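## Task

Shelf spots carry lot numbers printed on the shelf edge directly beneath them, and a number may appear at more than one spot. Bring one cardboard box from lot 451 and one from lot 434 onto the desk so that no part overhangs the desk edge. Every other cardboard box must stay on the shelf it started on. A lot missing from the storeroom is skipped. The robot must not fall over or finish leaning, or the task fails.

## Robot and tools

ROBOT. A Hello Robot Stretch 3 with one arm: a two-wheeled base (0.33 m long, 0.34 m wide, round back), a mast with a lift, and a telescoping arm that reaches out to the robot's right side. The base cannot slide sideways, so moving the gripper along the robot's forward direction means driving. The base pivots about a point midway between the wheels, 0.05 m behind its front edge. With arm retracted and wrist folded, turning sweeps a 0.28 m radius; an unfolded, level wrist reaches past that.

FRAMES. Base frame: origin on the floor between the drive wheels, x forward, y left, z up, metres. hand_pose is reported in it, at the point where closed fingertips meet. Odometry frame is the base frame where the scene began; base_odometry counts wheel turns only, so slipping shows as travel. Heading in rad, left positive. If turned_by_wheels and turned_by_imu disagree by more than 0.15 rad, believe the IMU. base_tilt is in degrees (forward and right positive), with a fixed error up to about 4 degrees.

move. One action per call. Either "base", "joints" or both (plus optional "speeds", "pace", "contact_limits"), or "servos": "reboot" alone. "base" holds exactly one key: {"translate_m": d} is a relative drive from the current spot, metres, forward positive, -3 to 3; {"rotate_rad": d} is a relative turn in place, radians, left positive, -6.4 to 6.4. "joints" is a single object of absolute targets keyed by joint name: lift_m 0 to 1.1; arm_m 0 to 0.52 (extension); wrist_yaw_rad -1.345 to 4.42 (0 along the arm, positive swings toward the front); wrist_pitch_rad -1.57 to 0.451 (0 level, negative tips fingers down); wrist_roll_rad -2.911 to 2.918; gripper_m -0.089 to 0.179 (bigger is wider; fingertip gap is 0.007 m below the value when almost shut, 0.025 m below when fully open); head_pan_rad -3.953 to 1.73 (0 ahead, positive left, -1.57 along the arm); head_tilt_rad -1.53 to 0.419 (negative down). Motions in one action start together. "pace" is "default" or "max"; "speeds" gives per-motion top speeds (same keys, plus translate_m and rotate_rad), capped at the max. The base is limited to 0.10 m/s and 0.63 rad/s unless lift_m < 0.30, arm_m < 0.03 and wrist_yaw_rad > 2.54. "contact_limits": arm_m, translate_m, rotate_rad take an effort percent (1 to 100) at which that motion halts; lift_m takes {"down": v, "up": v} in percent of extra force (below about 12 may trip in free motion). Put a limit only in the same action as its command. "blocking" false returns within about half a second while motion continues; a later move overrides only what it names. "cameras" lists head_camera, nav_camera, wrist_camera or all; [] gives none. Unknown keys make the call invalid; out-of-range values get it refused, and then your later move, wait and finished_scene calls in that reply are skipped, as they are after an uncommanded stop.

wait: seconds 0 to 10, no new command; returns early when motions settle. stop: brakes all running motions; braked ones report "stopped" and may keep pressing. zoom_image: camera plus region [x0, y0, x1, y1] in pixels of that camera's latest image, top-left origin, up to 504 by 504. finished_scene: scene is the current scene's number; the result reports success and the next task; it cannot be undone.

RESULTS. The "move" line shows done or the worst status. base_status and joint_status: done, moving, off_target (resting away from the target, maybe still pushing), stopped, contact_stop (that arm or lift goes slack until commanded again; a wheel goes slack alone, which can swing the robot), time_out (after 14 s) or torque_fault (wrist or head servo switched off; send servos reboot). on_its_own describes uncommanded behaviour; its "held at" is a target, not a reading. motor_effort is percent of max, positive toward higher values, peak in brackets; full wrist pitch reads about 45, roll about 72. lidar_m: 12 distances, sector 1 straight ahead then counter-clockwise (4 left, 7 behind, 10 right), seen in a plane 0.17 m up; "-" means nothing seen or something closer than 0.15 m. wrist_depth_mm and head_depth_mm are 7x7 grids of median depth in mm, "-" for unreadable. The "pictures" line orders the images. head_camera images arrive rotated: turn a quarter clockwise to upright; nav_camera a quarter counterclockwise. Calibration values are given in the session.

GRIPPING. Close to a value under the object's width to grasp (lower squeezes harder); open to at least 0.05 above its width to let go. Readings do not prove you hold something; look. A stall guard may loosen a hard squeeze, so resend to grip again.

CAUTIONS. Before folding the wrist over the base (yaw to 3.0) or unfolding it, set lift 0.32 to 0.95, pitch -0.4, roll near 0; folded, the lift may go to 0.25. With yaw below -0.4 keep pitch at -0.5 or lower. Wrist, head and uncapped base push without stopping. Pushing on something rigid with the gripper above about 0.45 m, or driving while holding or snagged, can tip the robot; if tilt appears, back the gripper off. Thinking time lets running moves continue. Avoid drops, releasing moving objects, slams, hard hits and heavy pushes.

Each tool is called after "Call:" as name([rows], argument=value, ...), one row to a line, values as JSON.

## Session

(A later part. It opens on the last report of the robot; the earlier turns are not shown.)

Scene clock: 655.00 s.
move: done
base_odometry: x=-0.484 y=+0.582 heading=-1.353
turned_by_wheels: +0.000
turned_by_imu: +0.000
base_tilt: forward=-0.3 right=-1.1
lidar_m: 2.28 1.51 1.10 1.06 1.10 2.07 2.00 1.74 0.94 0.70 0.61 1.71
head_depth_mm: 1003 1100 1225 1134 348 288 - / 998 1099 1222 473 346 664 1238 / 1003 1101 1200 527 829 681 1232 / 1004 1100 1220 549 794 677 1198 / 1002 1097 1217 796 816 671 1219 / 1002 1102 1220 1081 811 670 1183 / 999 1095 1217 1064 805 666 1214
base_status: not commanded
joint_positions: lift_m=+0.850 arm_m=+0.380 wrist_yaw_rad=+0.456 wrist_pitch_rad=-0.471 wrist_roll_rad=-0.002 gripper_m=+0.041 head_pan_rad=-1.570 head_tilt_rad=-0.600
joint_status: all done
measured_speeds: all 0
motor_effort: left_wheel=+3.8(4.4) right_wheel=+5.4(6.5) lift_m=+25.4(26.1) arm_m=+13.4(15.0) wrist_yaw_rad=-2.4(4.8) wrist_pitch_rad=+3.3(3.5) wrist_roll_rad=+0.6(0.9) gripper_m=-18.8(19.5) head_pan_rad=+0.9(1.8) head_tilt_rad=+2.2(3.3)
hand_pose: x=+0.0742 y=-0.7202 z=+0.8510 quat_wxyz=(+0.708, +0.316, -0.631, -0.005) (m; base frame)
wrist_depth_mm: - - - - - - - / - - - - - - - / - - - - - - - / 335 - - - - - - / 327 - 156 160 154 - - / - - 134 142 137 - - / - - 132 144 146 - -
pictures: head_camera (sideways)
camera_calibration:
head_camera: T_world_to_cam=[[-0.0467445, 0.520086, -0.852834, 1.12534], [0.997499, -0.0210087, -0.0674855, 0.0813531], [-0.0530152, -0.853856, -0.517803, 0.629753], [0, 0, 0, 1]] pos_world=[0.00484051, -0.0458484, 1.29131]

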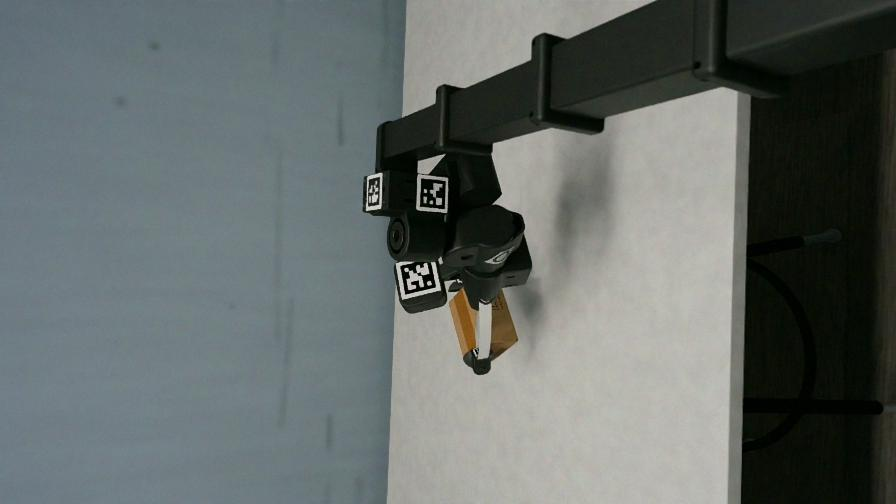

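Call:
move(joints={"lift_m": 0.775}, cameras=[])

Call:
move(joints={"lift_m": 0.70}, speeds={"lift_m": 0.03}, contact_limits={"lift_m": {"down": 14}}, cameras=["head_camera"])

Scene clock: 662.23 s.
move: done
base_odometry: x=-0.484 y=+0.582 heading=-1.353
turned_by_wheels: +0.000
turned_by_imu: +0.000
base_tilt: forward=-0.3 right=-1.1
lidar_m: 2.27 1.51 1.10 1.06 1.10 2.07 2.00 1.73 0.94 0.70 0.60 1.71
head_depth_mm: 998 1097 1233 1135 840 669 291 / 1002 1100 1215 1123 457 362 318 / 1001 1097 1224 608 746 682 1233 / 996 1099 1222 1105 652 678 1197 / 1006 1098 1214 1087 787 673 1222 / 996 1100 1218 1077 809 670 1190 / 1002 1102 1224 1067 805 664 1207
base_status: not commanded
joint_positions: lift_m=+0.775 arm_m=+0.380 wrist_yaw_rad=+0.456 wrist_pitch_rad=-0.471 wrist_roll_rad=-0.002 gripper_m=+0.041 head_pan_rad=-1.570 head_tilt_rad=-0.600
joint_status: all done
measured_speeds: all 0
motor_effort: left_wheel=+3.9(4.3) right_wheel=+5.1(6.4) lift_m=+25.6(26.5) arm_m=+12.9(13.8) wrist_yaw_rad=-3.9(4.5) wrist_pitch_rad=+3.4(3.5) wrist_roll_rad=+0.7(0.8) gripper_m=-19.0(19.4) head_pan_rad=+1.1(1.6) head_tilt_rad=+3.4(3.4)
hand_pose: x=+0.0742 y=-0.7202 z=+0.7760 quat_wxyz=(+0.708, +0.316, -0.631, -0.005) (m; base frame)
wrist_depth_mm: - - - - - - - / - - - - - - - / 293 - - - - - - / - - - - - - - / - - 156 160 155 - - / - - 134 142 137 - - / - - 132 144 146 - -
pictures: none
No camera images: "cameras" was empty.

Scene clock: 666.53 s.
move: contact_stop
base_odometry: x=-0.484 y=+0.581 heading=-1.353
turned_by_wheels: +0.000
turned_by_imu: -0.002
base_tilt: forward=-0.4 right=-1.2
lidar_m: 2.27 1.51 1.10 1.06 1.10 2.08 2.00 1.74 0.94 0.70 0.61 1.70
head_depth_mm: 999 1106 1216 1128 842 689 356 / 1000 1102 1221 1122 778 397 338 / 1001 1107 1217 1114 600 663 1238 / 1002 1102 1214 1100 628 677 1197 / 1001 1099 1217 1096 777 674 1226 / 1001 1098 1221 1086 814 668 1169 / 1001 1097 1222 1065 805 666 1209
base_status: not commanded
joint_positions: lift_m=+0.734 arm_m=+0.380 wrist_yaw_rad=+0.456 wrist_pitch_rad=-0.358 wrist_roll_rad=-0.012 gripper_m=+0.041 head_pan_rad=-1.570 head_tilt_rad=-0.600
joint_status: lift_m contact_stop (moved -0.041 of -0.075)
measured_speeds: translate_m=+0.000 rotate_rad=+0.000 lift_m=+0.005 arm_m=+0.000 wrist_yaw_rad=+0.000 wrist_pitch_rad=-0.024 wrist_roll_rad=+0.000 head_pan_rad=+0.000 head_tilt_rad=+0.000
on_its_own: lift_m is slack since a contact_stop (your +0.700 is given up); wrist_pitch_rad is at rest, and its effort (-17.1) is outside its rest range (-8 to +12)
motor_effort: left_wheel=+1.6(4.3) right_wheel=+3.7(6.7) lift_m=+20.8(25.4) arm_m=+9.2(13.6) wrist_yaw_rad=-3.1(4.4) wrist_pitch_rad=-17.1(28.8) wrist_roll_rad=+3.6(4.0) gripper_m=-18.8(19.5) head_pan_rad=+1.2(1.7) head_tilt_rad=+3.5(3.9)
contact_limits: lift_m down 14 (down: maximum 72; up: maximum 65)
hand_pose: x=+0.0804 y=-0.7329 z=+0.7600 quat_wxyz=(+0.710, +0.280, -0.645, +0.036) (m; base frame)
wrist_depth_mm: - - - - - - - / - - - - - - - / - - - - - - - / - - - - - - - / - - 156 162 156 - - / - - 133 140 135 - - / - - 134 140 144 - -
pictures: head_camera (sideways)
camera_calibration:
head_camera: T_world_to_cam=[[-0.0467445, 0.520086, -0.852834, 1.12534], [0.997499, -0.0210087, -0.0674855, 0.0813531], [-0.0530152, -0.853856, -0.517803, 0.629753], [0, 0, 0, 1]] pos_world=[0.00484051, -0.0458484, 1.29131]

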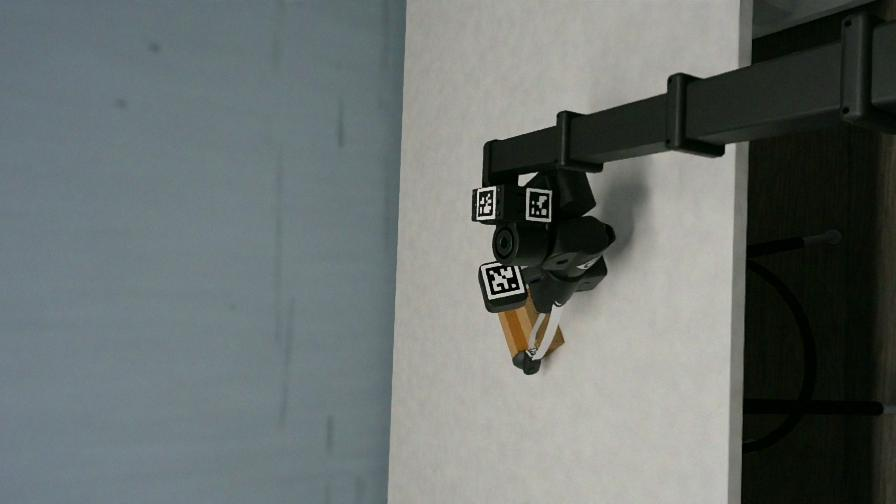

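Call:
move(joints={"lift_m": 0.741}, cameras=[])

Call:
move(joints={"gripper_m": 0.179}, cameras=[])

Call:
move(joints={"lift_m": 0.87}, cameras=[])

Call:
move(joints={"arm_m": 0.0, "head_pan_rad": -1.9}, cameras=["head_camera"])

Scene clock: 673.77 s.
move: done
base_odometry: x=-0.484 y=+0.581 heading=-1.353
turned_by_wheels: +0.000
turned_by_imu: +0.000
base_tilt: forward=-0.4 right=-1.2
lidar_m: 2.27 1.51 1.10 1.06 1.10 2.07 2.00 1.73 0.95 0.70 0.60 1.70
head_depth_mm: 998 1106 1221 1132 841 688 341 / 1003 1102 1229 1125 781 397 331 / 1001 1097 1218 1110 592 679 1238 / 999 1100 1221 1101 626 676 1200 / 999 1093 1214 1090 785 673 1218 / 1001 1100 1220 1079 812 669 1162 / 1002 1097 1221 1064 804 666 1211
base_status: not commanded
joint_positions: lift_m=+0.741 arm_m=+0.380 wrist_yaw_rad=+0.456 wrist_pitch_rad=-0.388 wrist_roll_rad=-0.012 gripper_m=+0.041 head_pan_rad=-1.570 head_tilt_rad=-0.600
joint_status: all done
measured_speeds: all 0
on_its_own: wrist_pitch_rad is at rest, and its effort (-11.8) is outside its rest range (-8 to +12)
motor_effort: left_wheel=+2.5(2.5) right_wheel=+2.7(2.9) lift_m=+16.8(25.6) arm_m=+6.2(6.6) wrist_yaw_rad=-3.2(4.3) wrist_pitch_rad=-11.8(12.4) wrist_roll_rad=+3.6(3.9) gripper_m=-19.0(19.2) head_pan_rad=+0.8(1.0) head_tilt_rad=+3.5(4.0)
hand_pose: x=+0.0789 y=-0.7298 z=+0.7605 quat_wxyz=(+0.711, +0.290, -0.641, +0.025) (m; base frame)
wrist_depth_mm: - - - - - - - / - - - - - - - / - - - - - - - / - - - - - - - / - - 154 159 154 - - / - - 132 140 135 - - / - - 135 143 147 - -
pictures: none
No camera images: "cameras" was empty.

Scene clock: 675.70 s.
move: done
base_odometry: x=-0.484 y=+0.581 heading=-1.353
turned_by_wheels: +0.000
turned_by_imu: +0.000
base_tilt: forward=-0.3 right=-1.1
lidar_m: 2.28 1.51 1.10 1.06 1.11 2.08 2.00 1.73 0.94 0.70 0.61 1.70
head_depth_mm: 1004 1098 1228 1133 843 690 341 / 1000 1105 1221 1123 780 397 332 / 1001 1096 1220 1110 593 680 1236 / 1001 1102 1218 1106 629 676 1204 / 998 1097 1217 1092 790 675 1197 / 997 1099 1216 1079 788 670 1163 / 999 1095 1213 1064 807 665 1209
base_status: not commanded
joint_positions: lift_m=+0.741 arm_m=+0.380 wrist_yaw_rad=+0.455 wrist_pitch_rad=-0.461 wrist_roll_rad=-0.003 gripper_m=+0.179 head_pan_rad=-1.570 head_tilt_rad=-0.600
joint_status: all done
measured_speeds: all 0
motor_effort: left_wheel=+1.7(2.3) right_wheel=+2.3(3.5) lift_m=+30.9(31.5) arm_m=+5.3(6.6) wrist_yaw_rad=-1.4(4.5) wrist_pitch_rad=+1.7(12.0) wrist_roll_rad=+0.7(3.9) gripper_m=+0.6(84.5) head_pan_rad=+0.6(1.3) head_tilt_rad=+3.2(4.3)
hand_pose: x=+0.0747 y=-0.7215 z=+0.7441 quat_wxyz=(+0.708, +0.313, -0.633, -0.002) (m; base frame)
wrist_depth_mm: - - - - - - - / - - - - - - - / - - - - - - - / - - - 160 160 - - / - 143 132 135 139 - - / - 126 138 140 143 - - / - - - - - - 105
pictures: none
No camera images: "cameras" was empty.

Scene clock: 677.70 s.
move: done
base_odometry: x=-0.484 y=+0.581 heading=-1.353
turned_by_wheels: +0.000
turned_by_imu: +0.000
base_tilt: forward=-0.3 right=-1.2
lidar_m: 2.27 1.51 1.11 1.06 1.10 2.08 2.00 1.74 0.95 0.70 0.61 1.70
head_depth_mm: 1002 1100 1227 1135 313 - 1215 / 1001 1099 1200 430 340 685 1243 / 1003 1101 1181 536 827 681 1234 / 1004 1101 1198 546 822 676 1198 / 998 1101 1216 994 815 671 1197 / 1001 1100 1215 1077 811 671 1164 / 999 1101 1217 1063 804 665 1213
base_status: not commanded
joint_positions: lift_m=+0.870 arm_m=+0.380 wrist_yaw_rad=+0.455 wrist_pitch_rad=-0.462 wrist_roll_rad=-0.003 gripper_m=+0.179 head_pan_rad=-1.570 head_tilt_rad=-0.600
joint_status: all done
measured_speeds: all 0
motor_effort: left_wheel=+1.7(2.3) right_wheel=+2.5(3.2) lift_m=+29.9(33.1) arm_m=+4.4(5.9) wrist_yaw_rad=-2.8(4.0) wrist_pitch_rad=+1.8(1.9) wrist_roll_rad=+1.0(1.0) gripper_m=-0.1(1.2) head_pan_rad=+0.6(1.1) head_tilt_rad=+2.5(3.8)
hand_pose: x=+0.0746 y=-0.7214 z=+0.8729 quat_wxyz=(+0.708, +0.313, -0.633, -0.002) (m; base frame)
wrist_depth_mm: - - - - - - - / - - - - - - - / - - - - - - - / 351 - - - - - - / 330 142 - - - - - / 123 126 - - - - - / - - - 235 234 - 105
pictures: none
No camera images: "cameras" was empty.

Scene clock: 681.70 s.
move: done
base_odometry: x=-0.484 y=+0.581 heading=-1.353
turned_by_wheels: +0.000
turned_by_imu: +0.000
base_tilt: forward=-0.3 right=-1.2
lidar_m: 2.28 1.51 1.10 1.06 1.10 2.07 2.00 1.74 0.95 0.70 0.60 1.70
head_depth_mm: 1186 1325 1490 1608 839 1462 - / 1134 1268 1430 1122 834 735 - / 1101 1212 1369 1112 829 704 - / 1062 1166 1307 1105 825 697 - / 1028 1131 1251 1086 817 673 - / 993 1090 1202 1078 812 632 339 / 962 1049 1151 1070 787 649 291
base_status: not commanded
joint_positions: lift_m=+0.870 arm_m=+0.001 wrist_yaw_rad=+0.455 wrist_pitch_rad=-0.462 wrist_roll_rad=-0.003 gripper_m=+0.179 head_pan_rad=-1.900 head_tilt_rad=-0.600
joint_status: all done
measured_speeds: all 0
motor_effort: left_wheel=+1.7(2.4) right_wheel=+2.4(3.4) lift_m=+23.9(29.9) arm_m=-13.0(14.2) wrist_yaw_rad=-1.7(3.8) wrist_pitch_rad=+1.8(2.0) wrist_roll_rad=+0.7(1.2) gripper_m=+0.3(1.2) head_pan_rad=+3.5(5.6) head_tilt_rad=+2.8(3.6)
hand_pose: x=+0.0746 y=-0.3419 z=+0.8729 quat_wxyz=(+0.708, +0.313, -0.633, -0.002) (m; base frame)
wrist_depth_mm: - - - - - - - / - - - - - - - / - - - - 479 485 - / - - - - - - - / - - - - - - - / 123 - - - - - - / - - - - - - 105
pictures: head_camera (sideways)
camera_calibration:
head_camera: T_world_to_cam=[[0.124431, 0.50694, -0.852953, 1.12444], [0.936741, -0.343459, -0.0674753, 0.0817101], [-0.32716, -0.7906, -0.517608, 0.631181], [0, 0, 0, 1]] pos_world=[-0.00995879, -0.0429463, 1.29131]

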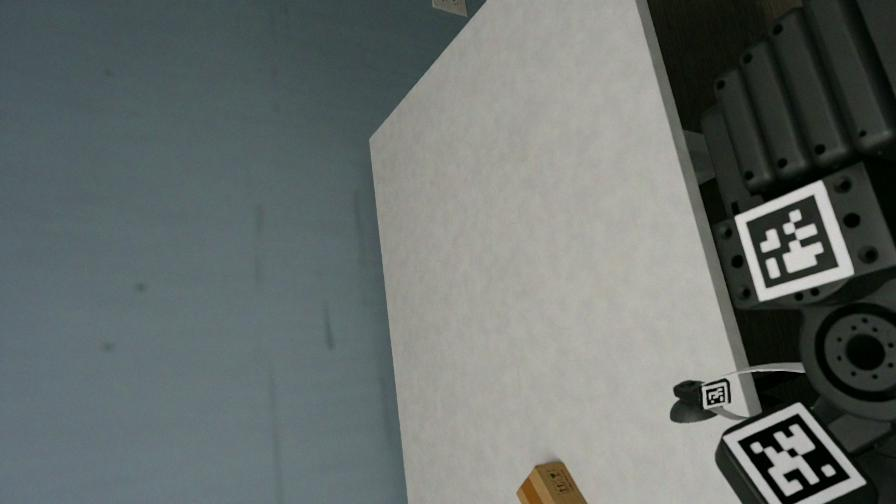

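Quick check of the other side before finishing.

Call:
move(joints={"head_pan_rad": -1.25}, cameras=["head_camera"])

Scene clock: 685.83 s.
move: done
base_odometry: x=-0.484 y=+0.581 heading=-1.353
turned_by_wheels: +0.000
turned_by_imu: +0.000
base_tilt: forward=-0.3 right=-1.1
lidar_m: 2.27 1.51 1.10 1.06 1.10 2.07 2.00 1.74 0.95 0.70 0.61 1.70
head_depth_mm: 960 1048 1141 1134 844 670 1210 / 992 1083 1189 1121 824 664 288 / 1023 1123 1234 1111 821 662 285 / 1061 1165 1290 1101 825 695 1051 / 1102 1210 1340 1088 818 691 1193 / 1137 1253 1377 1082 809 1371 1214 / 1185 1314 1453 1071 807 1362 1203
base_status: not commanded
joint_positions: lift_m=+0.870 arm_m=+0.001 wrist_yaw_rad=+0.455 wrist_pitch_rad=-0.462 wrist_roll_rad=-0.003 gripper_m=+0.179 head_pan_rad=-1.230 head_tilt_rad=-0.600
joint_status: all done
measured_speeds: all 0
motor_effort: left_wheel=+1.6(2.2) right_wheel=+2.3(3.4) lift_m=+25.9(26.7) arm_m=-13.3(13.3) wrist_yaw_rad=-2.9(3.2) wrist_pitch_rad=+1.8(1.9) wrist_roll_rad=+0.5(1.0) gripper_m=+0.5(1.0) head_pan_rad=-0.2(6.3) head_tilt_rad=+1.6(2.4)
hand_pose: x=+0.0746 y=-0.3419 z=+0.8729 quat_wxyz=(+0.708, +0.313, -0.633, -0.002) (m; base frame)
wrist_depth_mm: - - - - - - - / - - - - - - - / - - - - 483 484 - / - - - - - - - / - - - - - - - / 122 - - - - - - / 974 - - - - - 105
pictures: head_camera (sideways)
camera_calibration:
head_camera: T_world_to_cam=[[-0.21722, 0.474624, -0.852964, 1.12655], [0.947547, 0.312416, -0.0674653, 0.081618], [0.234459, -0.822878, -0.517591, 0.627713], [0, 0, 0, 1]] pos_world=[0.0201983, -0.0436541, 1.29131]

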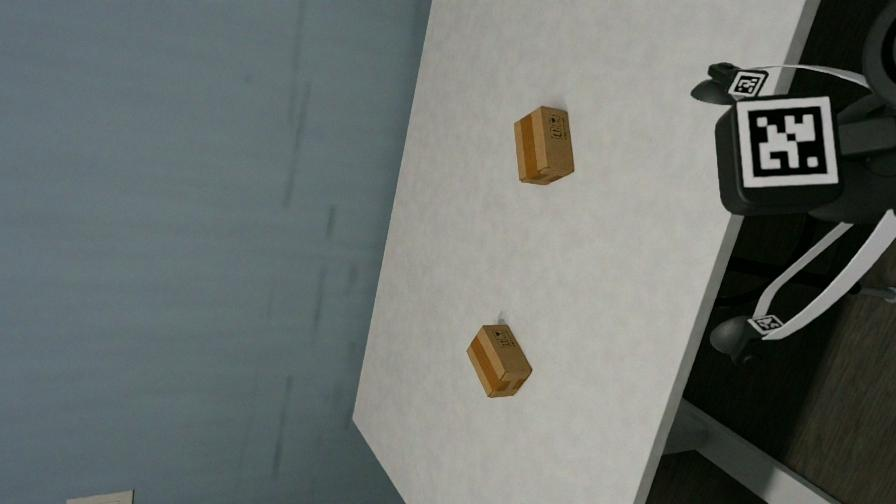

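Both are on the desk.

Call:
finished_scene(scene=2)

The scene is finished: the task was done.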